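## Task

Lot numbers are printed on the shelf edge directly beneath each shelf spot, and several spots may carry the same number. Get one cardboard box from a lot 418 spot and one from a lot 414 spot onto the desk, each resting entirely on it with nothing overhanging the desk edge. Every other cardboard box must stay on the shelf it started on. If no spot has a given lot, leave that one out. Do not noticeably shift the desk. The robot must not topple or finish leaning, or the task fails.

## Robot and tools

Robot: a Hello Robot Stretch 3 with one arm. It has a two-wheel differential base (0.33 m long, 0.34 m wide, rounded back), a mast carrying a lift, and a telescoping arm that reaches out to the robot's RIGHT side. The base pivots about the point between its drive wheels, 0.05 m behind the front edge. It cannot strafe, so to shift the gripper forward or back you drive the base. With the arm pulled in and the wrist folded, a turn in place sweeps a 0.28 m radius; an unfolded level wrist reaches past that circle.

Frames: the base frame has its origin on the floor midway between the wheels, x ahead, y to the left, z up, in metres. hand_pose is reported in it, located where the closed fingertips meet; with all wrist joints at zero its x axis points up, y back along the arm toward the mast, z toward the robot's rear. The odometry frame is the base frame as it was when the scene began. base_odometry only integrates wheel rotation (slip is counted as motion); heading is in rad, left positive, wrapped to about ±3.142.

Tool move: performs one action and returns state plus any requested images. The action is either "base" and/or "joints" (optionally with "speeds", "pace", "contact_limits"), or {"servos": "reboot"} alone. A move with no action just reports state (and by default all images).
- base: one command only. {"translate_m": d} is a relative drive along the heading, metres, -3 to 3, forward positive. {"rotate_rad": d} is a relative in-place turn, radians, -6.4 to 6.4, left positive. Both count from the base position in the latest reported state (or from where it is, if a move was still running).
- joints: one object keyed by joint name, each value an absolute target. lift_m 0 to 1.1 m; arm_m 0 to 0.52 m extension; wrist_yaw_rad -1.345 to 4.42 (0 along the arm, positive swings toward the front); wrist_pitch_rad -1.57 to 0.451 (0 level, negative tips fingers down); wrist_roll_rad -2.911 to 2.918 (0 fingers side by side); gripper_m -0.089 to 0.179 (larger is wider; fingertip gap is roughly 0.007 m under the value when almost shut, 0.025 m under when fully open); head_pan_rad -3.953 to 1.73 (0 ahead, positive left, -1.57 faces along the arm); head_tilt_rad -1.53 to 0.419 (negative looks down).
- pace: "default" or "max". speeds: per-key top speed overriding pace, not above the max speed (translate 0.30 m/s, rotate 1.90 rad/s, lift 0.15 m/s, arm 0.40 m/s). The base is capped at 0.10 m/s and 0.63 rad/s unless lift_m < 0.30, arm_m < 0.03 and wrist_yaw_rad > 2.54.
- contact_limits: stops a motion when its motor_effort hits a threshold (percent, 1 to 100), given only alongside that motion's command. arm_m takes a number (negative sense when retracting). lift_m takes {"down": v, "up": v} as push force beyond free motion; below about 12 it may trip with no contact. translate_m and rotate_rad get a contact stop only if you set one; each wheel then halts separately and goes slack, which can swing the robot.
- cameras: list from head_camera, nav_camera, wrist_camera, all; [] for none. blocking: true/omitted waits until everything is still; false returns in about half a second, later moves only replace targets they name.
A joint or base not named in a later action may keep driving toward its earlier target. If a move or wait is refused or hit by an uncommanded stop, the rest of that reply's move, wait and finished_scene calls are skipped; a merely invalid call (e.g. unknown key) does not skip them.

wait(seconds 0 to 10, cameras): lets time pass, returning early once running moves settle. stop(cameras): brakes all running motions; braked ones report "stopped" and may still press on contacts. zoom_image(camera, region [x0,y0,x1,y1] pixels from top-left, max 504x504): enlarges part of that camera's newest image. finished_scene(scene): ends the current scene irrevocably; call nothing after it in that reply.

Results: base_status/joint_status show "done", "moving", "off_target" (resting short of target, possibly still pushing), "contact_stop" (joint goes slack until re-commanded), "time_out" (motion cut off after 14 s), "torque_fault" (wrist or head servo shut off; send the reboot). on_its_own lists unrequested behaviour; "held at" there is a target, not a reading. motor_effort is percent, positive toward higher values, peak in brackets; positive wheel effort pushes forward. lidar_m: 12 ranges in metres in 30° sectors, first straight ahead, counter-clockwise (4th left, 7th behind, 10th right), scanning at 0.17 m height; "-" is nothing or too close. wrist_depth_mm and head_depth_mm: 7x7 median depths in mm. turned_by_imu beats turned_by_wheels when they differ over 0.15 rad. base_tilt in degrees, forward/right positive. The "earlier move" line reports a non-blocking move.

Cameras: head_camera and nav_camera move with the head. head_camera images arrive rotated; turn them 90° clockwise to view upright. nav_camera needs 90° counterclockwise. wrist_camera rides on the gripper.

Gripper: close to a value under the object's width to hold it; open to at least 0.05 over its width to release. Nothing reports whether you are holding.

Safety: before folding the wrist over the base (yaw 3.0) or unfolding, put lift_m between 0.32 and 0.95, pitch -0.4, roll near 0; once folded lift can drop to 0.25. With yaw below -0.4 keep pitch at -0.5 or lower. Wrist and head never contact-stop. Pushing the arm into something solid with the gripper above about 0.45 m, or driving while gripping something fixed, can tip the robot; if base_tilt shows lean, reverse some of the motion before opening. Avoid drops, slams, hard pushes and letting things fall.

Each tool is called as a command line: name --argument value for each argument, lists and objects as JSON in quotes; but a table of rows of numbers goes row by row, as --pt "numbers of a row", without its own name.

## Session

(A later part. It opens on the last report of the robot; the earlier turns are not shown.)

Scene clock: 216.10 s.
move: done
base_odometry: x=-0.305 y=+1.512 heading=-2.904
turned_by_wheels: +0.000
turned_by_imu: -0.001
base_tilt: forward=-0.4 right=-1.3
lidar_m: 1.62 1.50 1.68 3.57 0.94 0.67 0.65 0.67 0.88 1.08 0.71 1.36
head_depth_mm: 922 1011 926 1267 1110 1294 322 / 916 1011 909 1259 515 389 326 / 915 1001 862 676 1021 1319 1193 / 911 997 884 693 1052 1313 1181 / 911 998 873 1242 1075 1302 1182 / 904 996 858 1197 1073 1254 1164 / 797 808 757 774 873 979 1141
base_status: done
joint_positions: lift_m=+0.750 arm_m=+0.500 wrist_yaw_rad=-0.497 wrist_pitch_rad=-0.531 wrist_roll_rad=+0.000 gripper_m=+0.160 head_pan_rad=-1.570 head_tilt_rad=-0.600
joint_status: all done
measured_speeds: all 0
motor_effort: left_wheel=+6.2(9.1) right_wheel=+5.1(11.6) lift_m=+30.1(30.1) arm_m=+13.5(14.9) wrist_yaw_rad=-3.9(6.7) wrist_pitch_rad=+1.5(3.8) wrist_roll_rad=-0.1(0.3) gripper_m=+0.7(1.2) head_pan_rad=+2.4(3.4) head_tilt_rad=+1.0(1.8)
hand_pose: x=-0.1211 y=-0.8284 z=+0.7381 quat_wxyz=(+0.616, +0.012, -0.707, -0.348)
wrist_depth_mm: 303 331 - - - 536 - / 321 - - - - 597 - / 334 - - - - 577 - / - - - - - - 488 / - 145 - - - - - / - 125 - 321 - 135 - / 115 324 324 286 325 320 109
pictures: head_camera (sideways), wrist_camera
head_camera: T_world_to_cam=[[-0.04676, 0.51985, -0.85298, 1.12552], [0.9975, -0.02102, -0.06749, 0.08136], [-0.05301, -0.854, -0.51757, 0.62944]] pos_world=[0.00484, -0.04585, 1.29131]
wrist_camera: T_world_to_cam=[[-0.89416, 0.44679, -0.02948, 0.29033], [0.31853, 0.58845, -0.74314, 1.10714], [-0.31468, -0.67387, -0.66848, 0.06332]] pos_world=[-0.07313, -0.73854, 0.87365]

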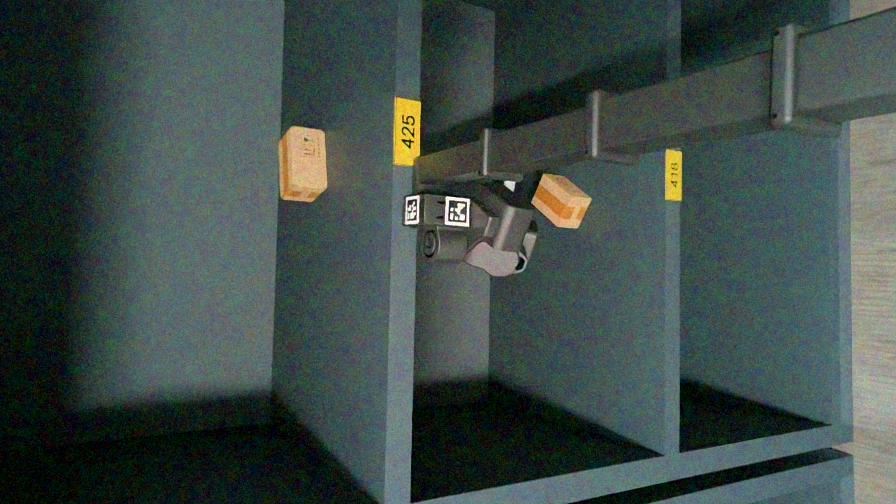

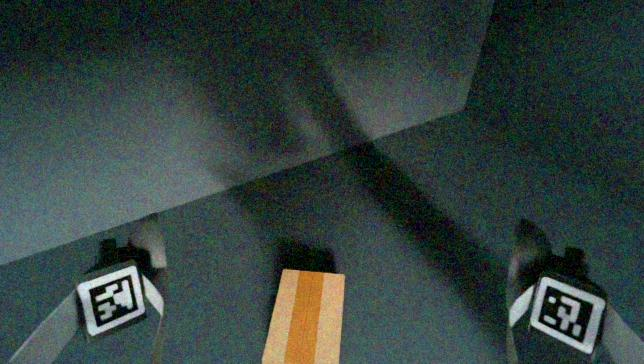

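move --base '{"translate_m": 0.014}' --joints '{"arm_m": 0.519}'

move --joints '{"lift_m": 0.588}' --contact_limits '{"lift_m": {"down": 15}}' --cameras '["wrist_camera", "head_camera"]'

Scene clock: 229.47 s.
move: done
base_odometry: x=-0.318 y=+1.509 heading=-2.905
turned_by_wheels: +0.000
turned_by_imu: -0.009
base_tilt: forward=-0.9 right=-2.1
lidar_m: 1.61 1.49 1.67 3.58 0.97 0.69 0.66 0.68 0.89 1.08 0.71 1.35
head_depth_mm: 945 1034 976 1289 1137 1307 322 / 940 1032 965 1280 536 389 329 / 938 1028 884 685 1037 1343 1199 / 933 1023 938 717 1076 1328 1198 / 926 1021 931 1258 1107 1327 1187 / 931 1011 922 1216 1098 1243 1173 / 827 828 789 776 889 985 1152
base_status: done
joint_positions: lift_m=+0.750 arm_m=+0.519 wrist_yaw_rad=-0.497 wrist_pitch_rad=-0.532 wrist_roll_rad=+0.000 gripper_m=+0.160 head_pan_rad=-1.570 head_tilt_rad=-0.600
joint_status: all done
measured_speeds: all 0
on_its_own: arm_m is at rest, and its effort (+31.2) is outside its rest range (-30 to +30)
motor_effort: left_wheel=+4.4(8.5) right_wheel=+5.0(14.1) lift_m=+35.7(40.6) arm_m=+31.2(45.1) wrist_yaw_rad=-3.5(4.0) wrist_pitch_rad=+1.8(2.0) wrist_roll_rad=-0.2(0.3) gripper_m=+0.9(1.0) head_pan_rad=+2.9(3.0) head_tilt_rad=+0.2(0.7)
hand_pose: x=-0.1210 y=-0.8472 z=+0.7379 quat_wxyz=(+0.616, +0.013, -0.707, -0.349)
wrist_depth_mm: 301 324 - - - 536 - / 321 337 - - - 586 - / 335 - - - - - - / - - - - - - - / - 145 - - - - - / 115 125 - 329 - 135 - / 112 - - 303 - - 110
pictures: none

Scene clock: 231.83 s.
move: done
base_odometry: x=-0.319 y=+1.509 heading=-2.905
turned_by_wheels: +0.000
turned_by_imu: -0.061
base_tilt: forward=-0.2 right=-1.3
lidar_m: 1.62 1.50 1.68 3.57 1.03 0.70 0.65 0.66 0.85 1.12 0.71 1.36
head_depth_mm: 945 1043 931 1226 1111 1242 1219 / 938 1033 916 1298 1106 1324 1186 / 928 1021 878 1276 774 618 1177 / 915 1005 879 1258 794 1312 1182 / 905 997 878 1243 1077 1309 1181 / 895 988 862 1230 1076 1265 1166 / 890 962 851 939 991 942 1133
base_status: not commanded
joint_positions: lift_m=+0.588 arm_m=+0.519 wrist_yaw_rad=-0.500 wrist_pitch_rad=-0.472 wrist_roll_rad=+0.035 gripper_m=+0.160 head_pan_rad=-1.570 head_tilt_rad=-0.599
joint_status: all done
measured_speeds: all 0
on_its_own: wrist_pitch_rad is at rest, and its effort (-9.3) is outside its rest range (-8 to +12)
motor_effort: left_wheel=+0.3(11.0) right_wheel=+1.0(13.5) lift_m=+16.1(33.9) arm_m=-6.8(30.7) wrist_yaw_rad=-0.4(5.2) wrist_pitch_rad=-9.3(10.2) wrist_roll_rad=-11.9(12.2) gripper_m=-0.4(1.4) head_pan_rad=+2.2(2.9) head_tilt_rad=-2.0(2.3)
contact_limits: lift_m down 15 (down: maximum 72; up: maximum 65)
hand_pose: x=-0.1257 y=-0.8546 z=+0.5888 quat_wxyz=(+0.613, -0.015, -0.718, -0.330)
wrist_depth_mm: 291 317 - - 513 - - / 303 330 - - - - - / 319 353 - - - 319 319 / 317 308 303 294 291 284 276 / 266 153 188 249 245 241 237 / 117 126 169 215 211 135 198 / 116 144 154 190 186 183 112
pictures: head_camera (sideways), wrist_camera
head_camera: T_world_to_cam=[[-0.04672, 0.51885, -0.85359, 1.12635], [0.9975, -0.02112, -0.06743, 0.08129], [-0.05301, -0.8546, -0.51657, 0.62817]] pos_world=[0.00484, -0.04585, 1.29141]
wrist_camera: T_world_to_cam=[[-0.88513, 0.46159, -0.05904, 0.32464], [0.32893, 0.53084, -0.78103, 0.98743], [-0.32918, -0.71073, -0.62169, -0.11656]] pos_world=[-0.07583, -0.75687, 0.71792]

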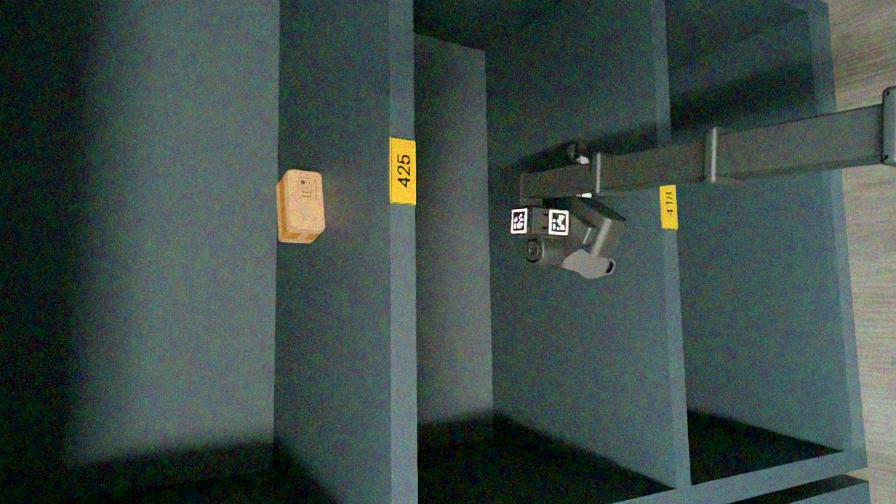

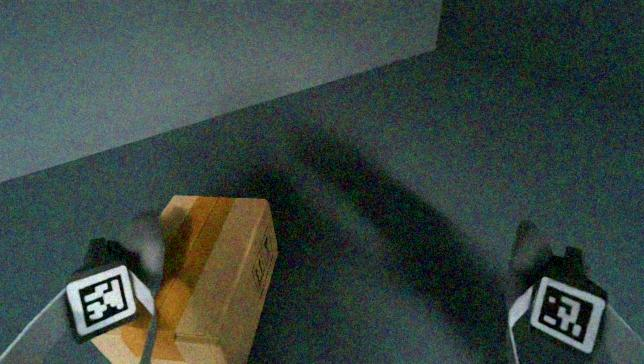

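move --joints '{"lift_m": 0.68}'

move --base '{"rotate_rad": 0.068}' --cameras '["wrist_camera"]'

Scene clock: 239.10 s.
move: done
base_odometry: x=-0.319 y=+1.509 heading=-2.905
turned_by_wheels: +0.000
turned_by_imu: +0.000
base_tilt: forward=-0.3 right=-1.2
lidar_m: 1.61 1.49 1.68 3.58 1.03 0.70 0.65 0.66 0.85 1.12 0.71 1.36
head_depth_mm: 939 1040 924 1226 1115 1298 1221 / 933 1026 913 1292 1099 501 380 / 926 1018 875 741 709 1285 1194 / 917 1007 874 748 1013 1310 1183 / 909 996 872 1249 1076 1307 1173 / 901 986 860 1227 1073 1303 1157 / 892 961 847 941 995 939 1133
base_status: not commanded
joint_positions: lift_m=+0.680 arm_m=+0.519 wrist_yaw_rad=-0.497 wrist_pitch_rad=-0.531 wrist_roll_rad=+0.005 gripper_m=+0.160 head_pan_rad=-1.570 head_tilt_rad=-0.600
joint_status: all done
measured_speeds: all 0
motor_effort: left_wheel=+0.8(1.4) right_wheel=+0.8(1.4) lift_m=+31.0(32.9) arm_m=-6.6(8.6) wrist_yaw_rad=-2.1(3.9) wrist_pitch_rad=+1.5(9.4) wrist_roll_rad=-2.0(11.9) gripper_m=+0.2(1.2) head_pan_rad=+2.1(2.7) head_tilt_rad=-5.2(5.8)
hand_pose: x=-0.1212 y=-0.8474 z=+0.6682 quat_wxyz=(+0.614, +0.011, -0.708, -0.348)
wrist_depth_mm: 292 319 - - 516 - - / 310 333 - - 556 - - / 328 - - - - - - / - - - - - - - / - 145 - 325 329 141 326 / 305 127 245 292 297 137 292 / 115 259 218 266 265 258 112
pictures: none

Scene clock: 240.00 s.
move: done
base_odometry: x=-0.319 y=+1.509 heading=-2.837
turned_by_wheels: +0.068
turned_by_imu: +0.067
base_tilt: forward=-0.3 right=-1.2
lidar_m: 1.61 1.50 1.68 3.57 0.95 0.68 0.65 0.67 0.89 1.08 0.71 1.36
head_depth_mm: 923 1012 923 1275 1112 1297 1207 / 915 1011 894 1270 1102 501 380 / 913 1006 863 742 709 1285 1187 / 911 999 884 748 1009 1310 1184 / 909 1000 871 1251 1078 1305 1182 / 904 996 861 1190 1072 1245 1165 / 793 801 751 767 872 979 1141
base_status: done
joint_positions: lift_m=+0.680 arm_m=+0.519 wrist_yaw_rad=-0.498 wrist_pitch_rad=-0.531 wrist_roll_rad=+0.005 gripper_m=+0.160 head_pan_rad=-1.570 head_tilt_rad=-0.600
joint_status: not commanded
measured_speeds: all 0
motor_effort: left_wheel=-6.6(11.8) right_wheel=+7.7(14.3) lift_m=+30.5(30.9) arm_m=-5.3(6.9) wrist_yaw_rad=-2.1(3.7) wrist_pitch_rad=+1.7(1.7) wrist_roll_rad=-1.8(2.0) gripper_m=+0.7(0.9) head_pan_rad=+2.3(2.5) head_tilt_rad=-4.9(6.0)
hand_pose: x=-0.1212 y=-0.8473 z=+0.6681 quat_wxyz=(+0.614, +0.011, -0.708, -0.348)
wrist_depth_mm: 287 315 - - - 529 - / 306 332 - - - 552 - / 326 - - - - - 449 / - - - - - - - / - 145 - 270 329 141 326 / 306 127 301 249 297 137 292 / 115 263 267 223 265 259 112
wrist_camera: T_world_to_cam=[[-0.89249, 0.44978, -0.03403, 0.30235], [0.32351, 0.58572, -0.74315, 1.06461], [-0.31432, -0.67427, -0.66826, 0.00328]] pos_world=[-0.07354, -0.75734, 0.80365]

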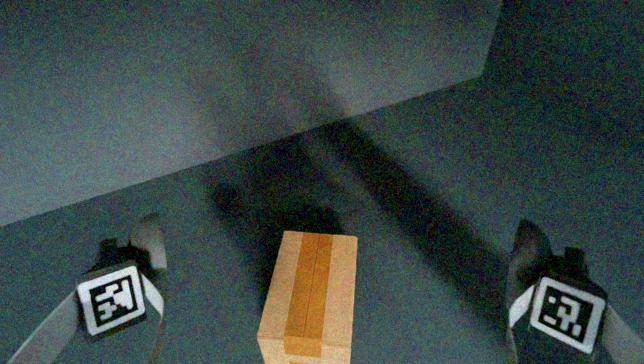

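move --base '{"translate_m": 0.018}'

move --joints '{"lift_m": 0.59}' --contact_limits '{"lift_m": {"down": 15}}' --cameras '["wrist_camera"]'

Scene clock: 247.50 s.
move: done
base_odometry: x=-0.336 y=+1.504 heading=-2.837
turned_by_wheels: +0.000
turned_by_imu: +0.000
base_tilt: forward=-0.3 right=-1.3
lidar_m: 1.60 1.48 1.67 3.55 0.98 0.70 0.67 0.69 0.90 1.00 0.70 1.34
head_depth_mm: 923 1013 921 1273 1115 1326 1196 / 916 1007 878 1262 1106 500 380 / 919 1006 866 741 709 1282 1191 / 914 1000 885 749 1011 1310 1187 / 907 1005 870 1245 1077 1307 1174 / 907 980 857 1106 1035 1152 1162 / 736 743 743 758 853 955 1140
base_status: done
joint_positions: lift_m=+0.680 arm_m=+0.519 wrist_yaw_rad=-0.498 wrist_pitch_rad=-0.531 wrist_roll_rad=+0.005 gripper_m=+0.160 head_pan_rad=-1.570 head_tilt_rad=-0.600
joint_status: not commanded
measured_speeds: all 0
motor_effort: left_wheel=+3.6(7.4) right_wheel=+6.8(12.5) lift_m=+29.5(30.4) arm_m=-2.2(3.7) wrist_yaw_rad=-1.6(3.5) wrist_pitch_rad=+1.6(1.7) wrist_roll_rad=-1.7(2.0) gripper_m=+0.2(1.1) head_pan_rad=+1.7(2.4) head_tilt_rad=-4.9(5.0)
hand_pose: x=-0.1212 y=-0.8473 z=+0.6681 quat_wxyz=(+0.614, +0.011, -0.708, -0.348)
wrist_depth_mm: 287 316 - - - 538 - / 305 332 - - - 570 - / 328 - - - - - - / - - - - - - - / - 145 - 271 320 141 324 / 306 127 300 249 295 138 292 / 115 263 267 233 264 259 112
pictures: none

Scene clock: 249.17 s.
move: done
base_odometry: x=-0.336 y=+1.504 heading=-2.837
turned_by_wheels: +0.000
turned_by_imu: +0.000
base_tilt: forward=-0.3 right=-1.3
lidar_m: 1.59 1.48 1.66 3.57 0.98 0.70 0.67 0.69 0.90 1.00 0.70 1.35
head_depth_mm: 924 1011 922 1275 1111 1339 1213 / 918 1011 880 1263 1108 1294 1182 / 913 1004 870 1262 769 614 1170 / 911 1003 884 1254 802 1317 1191 / 913 1003 875 1247 1085 1300 1175 / 905 981 857 1107 1036 1161 1161 / 734 743 743 754 850 957 1140
base_status: not commanded
joint_positions: lift_m=+0.590 arm_m=+0.519 wrist_yaw_rad=-0.498 wrist_pitch_rad=-0.531 wrist_roll_rad=+0.005 gripper_m=+0.160 head_pan_rad=-1.570 head_tilt_rad=-0.600
joint_status: all done
measured_speeds: all 0
motor_effort: left_wheel=+3.3(3.9) right_wheel=+6.6(7.5) lift_m=+22.5(29.4) arm_m=-0.9(2.6) wrist_yaw_rad=-2.4(4.1) wrist_pitch_rad=+1.6(1.8) wrist_roll_rad=-1.8(2.1) gripper_m=+0.3(1.1) head_pan_rad=+2.1(2.3) head_tilt_rad=-4.5(5.1)
contact_limits: lift_m down 15 (down: maximum 72; up: maximum 65)
hand_pose: x=-0.1212 y=-0.8473 z=+0.5781 quat_wxyz=(+0.614, +0.011, -0.708, -0.348)
wrist_depth_mm: 287 314 - - - - - / 302 333 - - - - - / 318 314 310 316 303 308 305 / 273 271 268 190 252 260 258 / 233 231 229 168 219 223 221 / 203 127 201 189 197 192 190 / 114 175 178 177 176 175 112
wrist_camera: T_world_to_cam=[[-0.89249, 0.44979, -0.03403, 0.29929], [0.32361, 0.58592, -0.74295, 0.99767], [-0.31423, -0.67409, -0.66848, -0.05663]] pos_world=[-0.07354, -0.75734, 0.71355]

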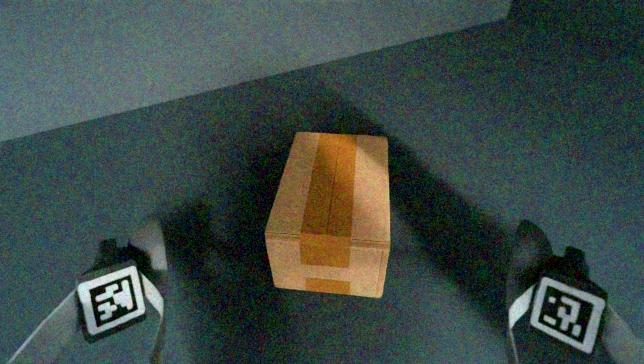

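move --base '{"translate_m": -0.022}' --joints '{"wrist_yaw_rad": -0.38, "wrist_pitch_rad": -0.36}'

move --joints '{"lift_m": 0.554}' --contact_limits '{"lift_m": {"down": 15}}' --cameras '["wrist_camera"]'

Scene clock: 267.30 s.
move: done
base_odometry: x=-0.315 y=+1.510 heading=-2.837
turned_by_wheels: +0.000
turned_by_imu: +0.000
base_tilt: forward=-0.4 right=-1.1
lidar_m: 1.62 1.50 1.68 3.58 0.95 0.68 0.65 0.67 0.89 1.10 0.71 1.36
head_depth_mm: 920 1012 929 1272 1111 1289 1204 / 917 1007 908 1265 1104 1294 1180 / 913 1007 869 1266 768 613 1175 / 916 1003 882 1256 803 1310 1190 / 910 1001 870 1247 1084 1309 1181 / 909 996 858 1212 1069 1266 1163 / 809 814 764 780 873 978 1139
base_status: done
joint_positions: lift_m=+0.590 arm_m=+0.519 wrist_yaw_rad=-0.383 wrist_pitch_rad=-0.381 wrist_roll_rad=+0.005 gripper_m=+0.160 head_pan_rad=-1.570 head_tilt_rad=-0.600
joint_status: all done
measured_speeds: all 0
motor_effort: left_wheel=-6.4(10.2) right_wheel=-5.5(10.3) lift_m=+22.5(24.2) arm_m=+2.2(2.8) wrist_yaw_rad=+2.2(5.7) wrist_pitch_rad=+3.4(4.2) wrist_roll_rad=-1.7(2.0) gripper_m=+0.3(0.9) head_pan_rad=+1.2(2.4) head_tilt_rad=-3.8(4.3)
contact_limits: lift_m down 15 (down: maximum 72; up: maximum 65)
hand_pose: x=-0.1071 y=-0.8762 z=+0.6110 quat_wxyz=(+0.654, -0.001, -0.709, -0.264)
wrist_depth_mm: 283 301 327 - - - 472 / 300 322 - - - - - / 316 337 - - - - - / 332 328 325 - 320 329 327 / 294 290 288 220 274 282 280 / 248 127 244 185 226 136 238 / 115 204 210 161 197 201 112
pictures: none

Scene clock: 268.43 s.
move: done
base_odometry: x=-0.315 y=+1.510 heading=-2.837
turned_by_wheels: +0.000
turned_by_imu: +0.000
base_tilt: forward=-0.5 right=-1.1
lidar_m: 1.62 1.50 1.68 3.58 0.95 0.68 0.65 0.67 0.89 1.09 0.71 1.36
head_depth_mm: 922 1015 928 1271 1115 1296 1201 / 922 1011 905 1261 1101 1329 1189 / 912 1008 863 1252 983 661 1151 / 914 999 883 1251 810 1314 1180 / 909 1002 874 1248 1075 1296 1177 / 908 993 859 1208 1074 1269 1152 / 806 814 763 776 873 977 1139
base_status: not commanded
joint_positions: lift_m=+0.554 arm_m=+0.519 wrist_yaw_rad=-0.383 wrist_pitch_rad=-0.380 wrist_roll_rad=+0.005 gripper_m=+0.160 head_pan_rad=-1.570 head_tilt_rad=-0.600
joint_status: all done
measured_speeds: all 0
motor_effort: left_wheel=-6.3(7.1) right_wheel=-6.1(6.7) lift_m=+22.9(26.3) arm_m=+3.2(3.7) wrist_yaw_rad=+2.9(3.8) wrist_pitch_rad=+3.3(3.4) wrist_roll_rad=-1.8(1.9) gripper_m=-0.1(1.1) head_pan_rad=+1.7(2.1) head_tilt_rad=-3.3(4.2)
contact_limits: lift_m down 15 (down: maximum 72; up: maximum 65)
hand_pose: x=-0.1071 y=-0.8763 z=+0.5752 quat_wxyz=(+0.655, -0.001, -0.709, -0.264)
wrist_depth_mm: 284 303 327 - - - 469 / 299 322 - - - - - / 317 337 - 331 - - - / 294 292 288 204 283 280 277 / 239 235 235 159 215 223 228 / 201 127 198 143 189 183 187 / 115 164 172 157 161 165 109
wrist_camera: T_world_to_cam=[[-0.93991, 0.34019, -0.02896, 0.22076], [0.20975, 0.50842, -0.83518, 0.98094], [-0.2694, -0.79106, -0.54922, -0.24]] pos_world=[-0.06291, -0.76369, 0.69384]

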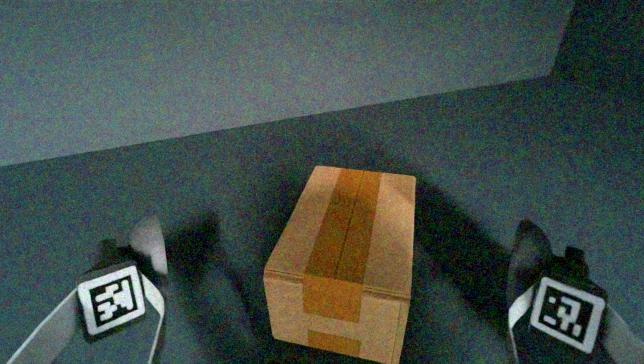

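Great. Grip.

move --joints '{"gripper_m": 0.02}'

move --joints '{"lift_m": 0.66}' --cameras '["wrist_camera"]'

Scene clock: 273.97 s.
move: done
base_odometry: x=-0.315 y=+1.510 heading=-2.837
turned_by_wheels: +0.000
turned_by_imu: +0.000
base_tilt: forward=-0.5 right=-1.1
lidar_m: 1.62 1.50 1.68 3.58 0.95 0.68 0.65 0.67 0.89 1.10 0.71 1.37
head_depth_mm: 921 1015 928 1271 1108 1301 1208 / 919 1011 907 1262 1101 1328 1186 / 916 1005 863 1262 982 659 1154 / 914 999 885 1251 816 1309 1186 / 909 1001 870 1249 1077 1302 1185 / 909 994 858 1211 1070 1264 1167 / 808 815 763 779 874 980 1141
base_status: not commanded
joint_positions: lift_m=+0.554 arm_m=+0.519 wrist_yaw_rad=-0.383 wrist_pitch_rad=-0.380 wrist_roll_rad=+0.005 gripper_m=+0.021 head_pan_rad=-1.570 head_tilt_rad=-0.600
joint_status: all done
measured_speeds: all 0
motor_effort: left_wheel=-6.5(7.1) right_wheel=-5.4(7.1) lift_m=+22.9(24.2) arm_m=+6.8(7.6) wrist_yaw_rad=+1.7(3.9) wrist_pitch_rad=+3.4(3.4) wrist_roll_rad=-1.8(1.9) gripper_m=-14.7(87.9) head_pan_rad=+1.2(1.8) head_tilt_rad=-3.3(3.6)
contact_limits: lift_m down 15 (down: maximum 72; up: maximum 65)
hand_pose: x=-0.1071 y=-0.8763 z=+0.5752 quat_wxyz=(+0.655, -0.001, -0.709, -0.264)
wrist_depth_mm: 282 301 326 - - - 472 / 299 321 - - - - - / 316 337 - 332 - - - / 294 291 289 196 282 281 278 / 238 237 228 159 159 229 228 / 201 199 129 143 126 194 194 / 174 106 165 155 161 160 168
pictures: none

Scene clock: 275.77 s.
move: done
base_odometry: x=-0.315 y=+1.510 heading=-2.837
turned_by_wheels: +0.000
turned_by_imu: +0.000
base_tilt: forward=-0.3 right=-1.3
lidar_m: 1.62 1.50 1.68 3.58 0.95 0.68 0.65 0.67 0.88 1.10 0.71 1.36
head_depth_mm: 923 1012 921 1272 1114 1291 1200 / 917 1007 906 1269 1103 943 392 / 914 1008 864 1020 717 953 1175 / 912 1002 884 1232 985 1309 1185 / 906 995 871 1250 1075 1307 1182 / 902 1002 861 1206 1070 1264 1158 / 806 815 762 779 872 977 1138
base_status: not commanded
joint_positions: lift_m=+0.660 arm_m=+0.519 wrist_yaw_rad=-0.383 wrist_pitch_rad=-0.383 wrist_roll_rad=+0.005 gripper_m=+0.021 head_pan_rad=-1.570 head_tilt_rad=-0.600
joint_status: all done
measured_speeds: all 0
motor_effort: left_wheel=-6.7(7.1) right_wheel=-6.5(6.5) lift_m=+31.4(33.4) arm_m=+8.6(9.1) wrist_yaw_rad=+1.6(3.5) wrist_pitch_rad=+3.7(3.8) wrist_roll_rad=-1.9(2.3) gripper_m=-15.3(15.6) head_pan_rad=+1.3(1.9) head_tilt_rad=-2.6(3.7)
hand_pose: x=-0.1070 y=-0.8760 z=+0.6807 quat_wxyz=(+0.654, -0.001, -0.709, -0.265)
wrist_depth_mm: 282 301 328 - - - 470 / 300 321 - - - - - / 317 335 - - - 543 - / 334 - - 189 196 - - / - - 156 160 153 - - / 323 322 129 142 126 314 321 / 288 97 272 154 267 274 278
wrist_camera: T_world_to_cam=[[-0.93988, 0.34026, -0.02908, 0.22398], [0.21053, 0.51025, -0.83386, 1.06962], [-0.26889, -0.78985, -0.55121, -0.1794]] pos_world=[-0.06291, -0.76369, 0.79954]

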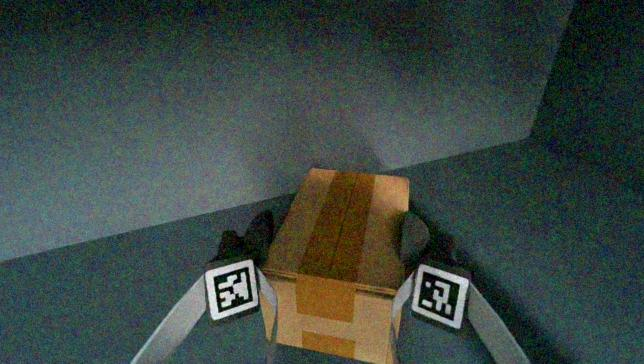

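move --joints '{"arm_m": 0.0, "wrist_yaw_rad": 0.0, "head_pan_rad": 0.9, "head_tilt_rad": -0.4}' --cameras '["nav_camera", "head_camera", "wrist_camera"]'

Scene clock: 293.50 s.
move: done
base_odometry: x=-0.315 y=+1.510 heading=-2.837
turned_by_wheels: +0.000
turned_by_imu: +0.000
base_tilt: forward=-0.3 right=-1.1
lidar_m: 1.62 1.50 1.68 3.57 0.95 0.68 0.65 0.67 0.89 1.10 0.71 1.36
head_depth_mm: 1590 1643 1716 1749 1857 1795 1427 / 1721 1795 1884 1746 2032 1802 1420 / 1908 1984 2119 1720 2096 1743 1412 / 2113 2257 2371 1717 2183 1762 1408 / 2422 2558 2703 1985 2352 1762 1405 / 2790 3005 3109 2510 2348 1758 1390 / 3103 3365 3569 3320 2378 1746 1384
base_status: not commanded
joint_positions: lift_m=+0.660 arm_m=+0.001 wrist_yaw_rad=-0.003 wrist_pitch_rad=-0.383 wrist_roll_rad=+0.005 gripper_m=+0.021 head_pan_rad=+0.900 head_tilt_rad=-0.400
joint_status: all done
measured_speeds: all 0
motor_effort: left_wheel=-6.7(7.1) right_wheel=-5.9(6.5) lift_m=+30.6(31.8) arm_m=-12.8(14.9) wrist_yaw_rad=+2.9(6.0) wrist_pitch_rad=+3.8(3.9) wrist_roll_rad=-1.7(2.1) gripper_m=-14.7(15.6) head_pan_rad=-3.4(5.4) head_tilt_rad=+4.9(7.4)
hand_pose: x=-0.0222 y=-0.3742 z=+0.6806 quat_wxyz=(+0.692, +0.133, -0.696, -0.136)
wrist_depth_mm: - - - - - - 784 / - - - - - - - / - - - - - - - / 514 - - 189 197 - - / - - 156 160 159 - - / - - 129 143 126 847 - / - 97 128 151 132 - 732
pictures: head_camera (sideways), nav_camera (sideways), wrist_camera
head_camera: T_world_to_cam=[[-0.17516, -0.29537, -0.93919, 1.23884], [-0.75986, 0.64714, -0.06181, 0.08478], [0.62604, 0.70283, -0.33779, 0.39141]] pos_world=[0.03638, 0.03596, 1.30096]
nav_camera: T_world_to_cam=[[0.2134, 0.29647, 0.9309, -1.16976], [0.79302, -0.60907, 0.01218, 0.02951], [0.5706, 0.73562, -0.36508, 0.42492]] pos_world=[-0.01624, 0.0522, 1.24369]
wrist_camera: T_world_to_cam=[[-0.99905, -0.0325, -0.02911, -0.00793], [0.00633, 0.55204, -0.83379, 0.80673], [0.04316, -0.83318, -0.55131, 0.23059]] pos_world=[-0.02299, -0.25348, 0.79954]

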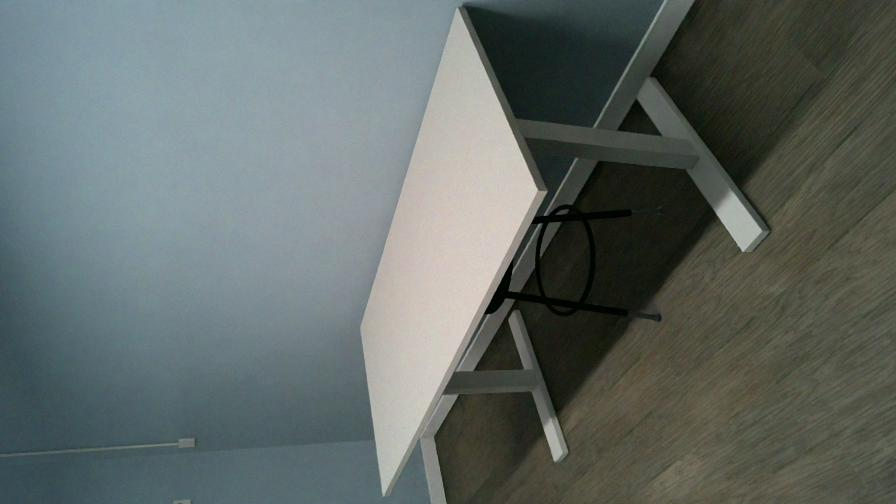

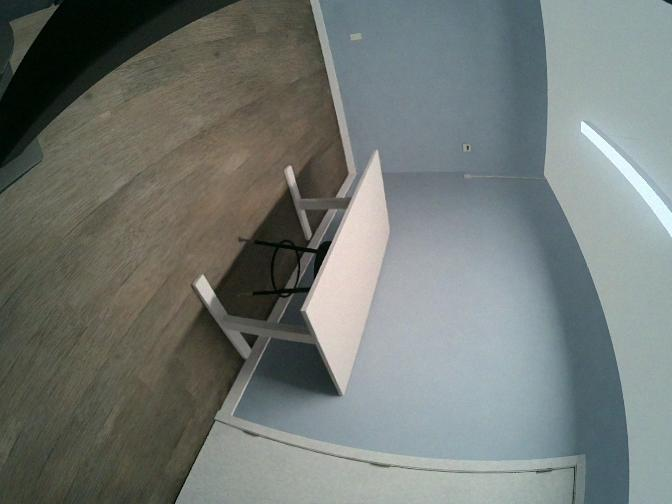

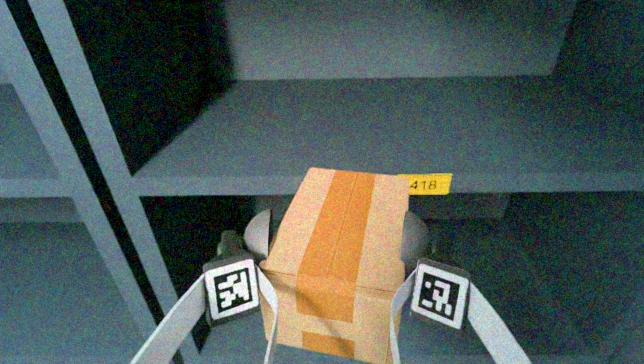

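move --base '{"translate_m": 0.42}' --joints '{"lift_m": 0.92}'

move --base '{"rotate_rad": 1.571}' --joints '{"head_pan_rad": -1.57, "head_tilt_rad": -0.6}'

move --base '{"translate_m": 1.1}' --cameras '["head_camera"]'

Scene clock: 328.80 s.
move: done
base_odometry: x=-0.715 y=+1.384 heading=-2.837
turned_by_wheels: +0.000
turned_by_imu: +0.000
base_tilt: forward=-0.4 right=-1.2
lidar_m: 1.20 1.24 1.20 3.59 1.55 1.11 1.06 1.10 1.15 0.66 1.12 1.01
head_depth_mm: 1177 1219 1267 1325 1390 1455 1420 / 1283 1353 1397 1468 1550 1608 1424 / 1418 1481 1564 1586 1722 1727 1412 / 1570 1673 1771 1693 1353 1505 1406 / 1781 1900 2033 1676 1200 1765 1408 / 2072 2217 2410 1663 1193 1750 1358 / 2423 2629 2896 1635 2130 1735 1385
base_status: done
joint_positions: lift_m=+0.920 arm_m=+0.001 wrist_yaw_rad=-0.003 wrist_pitch_rad=-0.383 wrist_roll_rad=+0.005 gripper_m=+0.021 head_pan_rad=+0.900 head_tilt_rad=-0.400
joint_status: all done
measured_speeds: all 0
motor_effort: left_wheel=+0.6(8.7) right_wheel=+10.3(11.9) lift_m=+30.7(35.7) arm_m=-11.5(13.0) wrist_yaw_rad=+1.8(3.3) wrist_pitch_rad=+3.8(4.0) wrist_roll_rad=-2.0(2.0) gripper_m=-14.7(15.6) head_pan_rad=-2.8(3.7) head_tilt_rad=+4.0(5.4)
hand_pose: x=-0.0222 y=-0.3742 z=+0.9405 quat_wxyz=(+0.692, +0.134, -0.696, -0.136)
wrist_depth_mm: - - - - - - - / - - - - - - - / - - - - - - - / - - - 189 - - - / - - 157 160 153 - - / - - 129 142 126 - - / - 106 - 153 - - -
pictures: none

Scene clock: 332.40 s.
move: done
base_odometry: x=-0.715 y=+1.384 heading=-1.267
turned_by_wheels: +1.571
turned_by_imu: +1.545
base_tilt: forward=-0.3 right=-1.2
lidar_m: 3.59 1.58 1.11 1.06 1.09 1.16 0.66 1.13 1.01 1.20 1.23 1.20
head_depth_mm: 1005 1117 1244 1393 1611 - - / 995 1096 1213 1379 1591 1614 - / 990 1086 1211 1362 1498 - - / 986 1079 1201 1351 1480 - - / 979 1075 1198 1342 1509 1460 1223 / 974 1067 1190 1330 1526 1453 1214 / 972 1063 1187 1330 1515 1450 1216
base_status: done
joint_positions: lift_m=+0.920 arm_m=+0.001 wrist_yaw_rad=-0.003 wrist_pitch_rad=-0.383 wrist_roll_rad=+0.005 gripper_m=+0.021 head_pan_rad=-1.572 head_tilt_rad=-0.600
joint_status: all done
measured_speeds: all 0
motor_effort: left_wheel=-8.2(12.6) right_wheel=+9.7(12.9) lift_m=+30.4(32.2) arm_m=-13.2(13.7) wrist_yaw_rad=+2.7(3.5) wrist_pitch_rad=+3.9(4.1) wrist_roll_rad=-1.8(2.1) gripper_m=-14.9(15.8) head_pan_rad=+3.4(5.0) head_tilt_rad=-5.1(8.4)
hand_pose: x=-0.0222 y=-0.3742 z=+0.9405 quat_wxyz=(+0.692, +0.134, -0.696, -0.136)
wrist_depth_mm: - - - - 873 - - / - - - - 941 - - / - - - - - - - / - - - 199 - - - / - - 181 160 159 - - / - - 129 143 126 - - / - 106 - 153 - - -
pictures: none

Scene clock: 344.53 s.
move: done
base_odometry: x=-0.386 y=+0.335 heading=-1.267
turned_by_wheels: +0.000
turned_by_imu: +0.000
base_tilt: forward=-0.4 right=-1.1
lidar_m: 2.52 1.65 1.17 1.11 1.14 1.52 1.75 1.72 1.23 0.75 0.60 1.27
head_depth_mm: 977 1074 1197 1338 1500 - - / 971 1066 1190 1298 837 725 - / 966 1065 1181 1107 858 - - / 957 1053 1170 1097 851 - - / 960 1053 1165 1091 814 653 1189 / 948 1047 1166 1077 809 650 1186 / 948 1039 1153 1065 802 648 1129
base_status: done
joint_positions: lift_m=+0.920 arm_m=+0.001 wrist_yaw_rad=-0.003 wrist_pitch_rad=-0.383 wrist_roll_rad=+0.005 gripper_m=+0.021 head_pan_rad=-1.570 head_tilt_rad=-0.600
joint_status: not commanded
measured_speeds: all 0
motor_effort: left_wheel=+3.4(9.0) right_wheel=+6.3(15.3) lift_m=+27.1(30.9) arm_m=-11.2(13.5) wrist_yaw_rad=+2.3(3.2) wrist_pitch_rad=+3.7(4.0) wrist_roll_rad=-1.8(2.2) gripper_m=-14.9(15.6) head_pan_rad=+3.4(4.2) head_tilt_rad=-4.2(5.8)
hand_pose: x=-0.0222 y=-0.3742 z=+0.9405 quat_wxyz=(+0.692, +0.134, -0.696, -0.136)
wrist_depth_mm: - - - - - - - / - - - - - - - / - - - - - - - / - - - 189 - - - / - - 156 160 153 - - / - - 129 143 126 120 - / - 97 128 151 131 - -
pictures: head_camera (sideways)
head_camera: T_world_to_cam=[[-0.04674, 0.52016, -0.85279, 1.12529], [0.9975, -0.021, -0.06748, 0.08135], [-0.05301, -0.85381, -0.51787, 0.62985]] pos_world=[0.00484, -0.04585, 1.29131]

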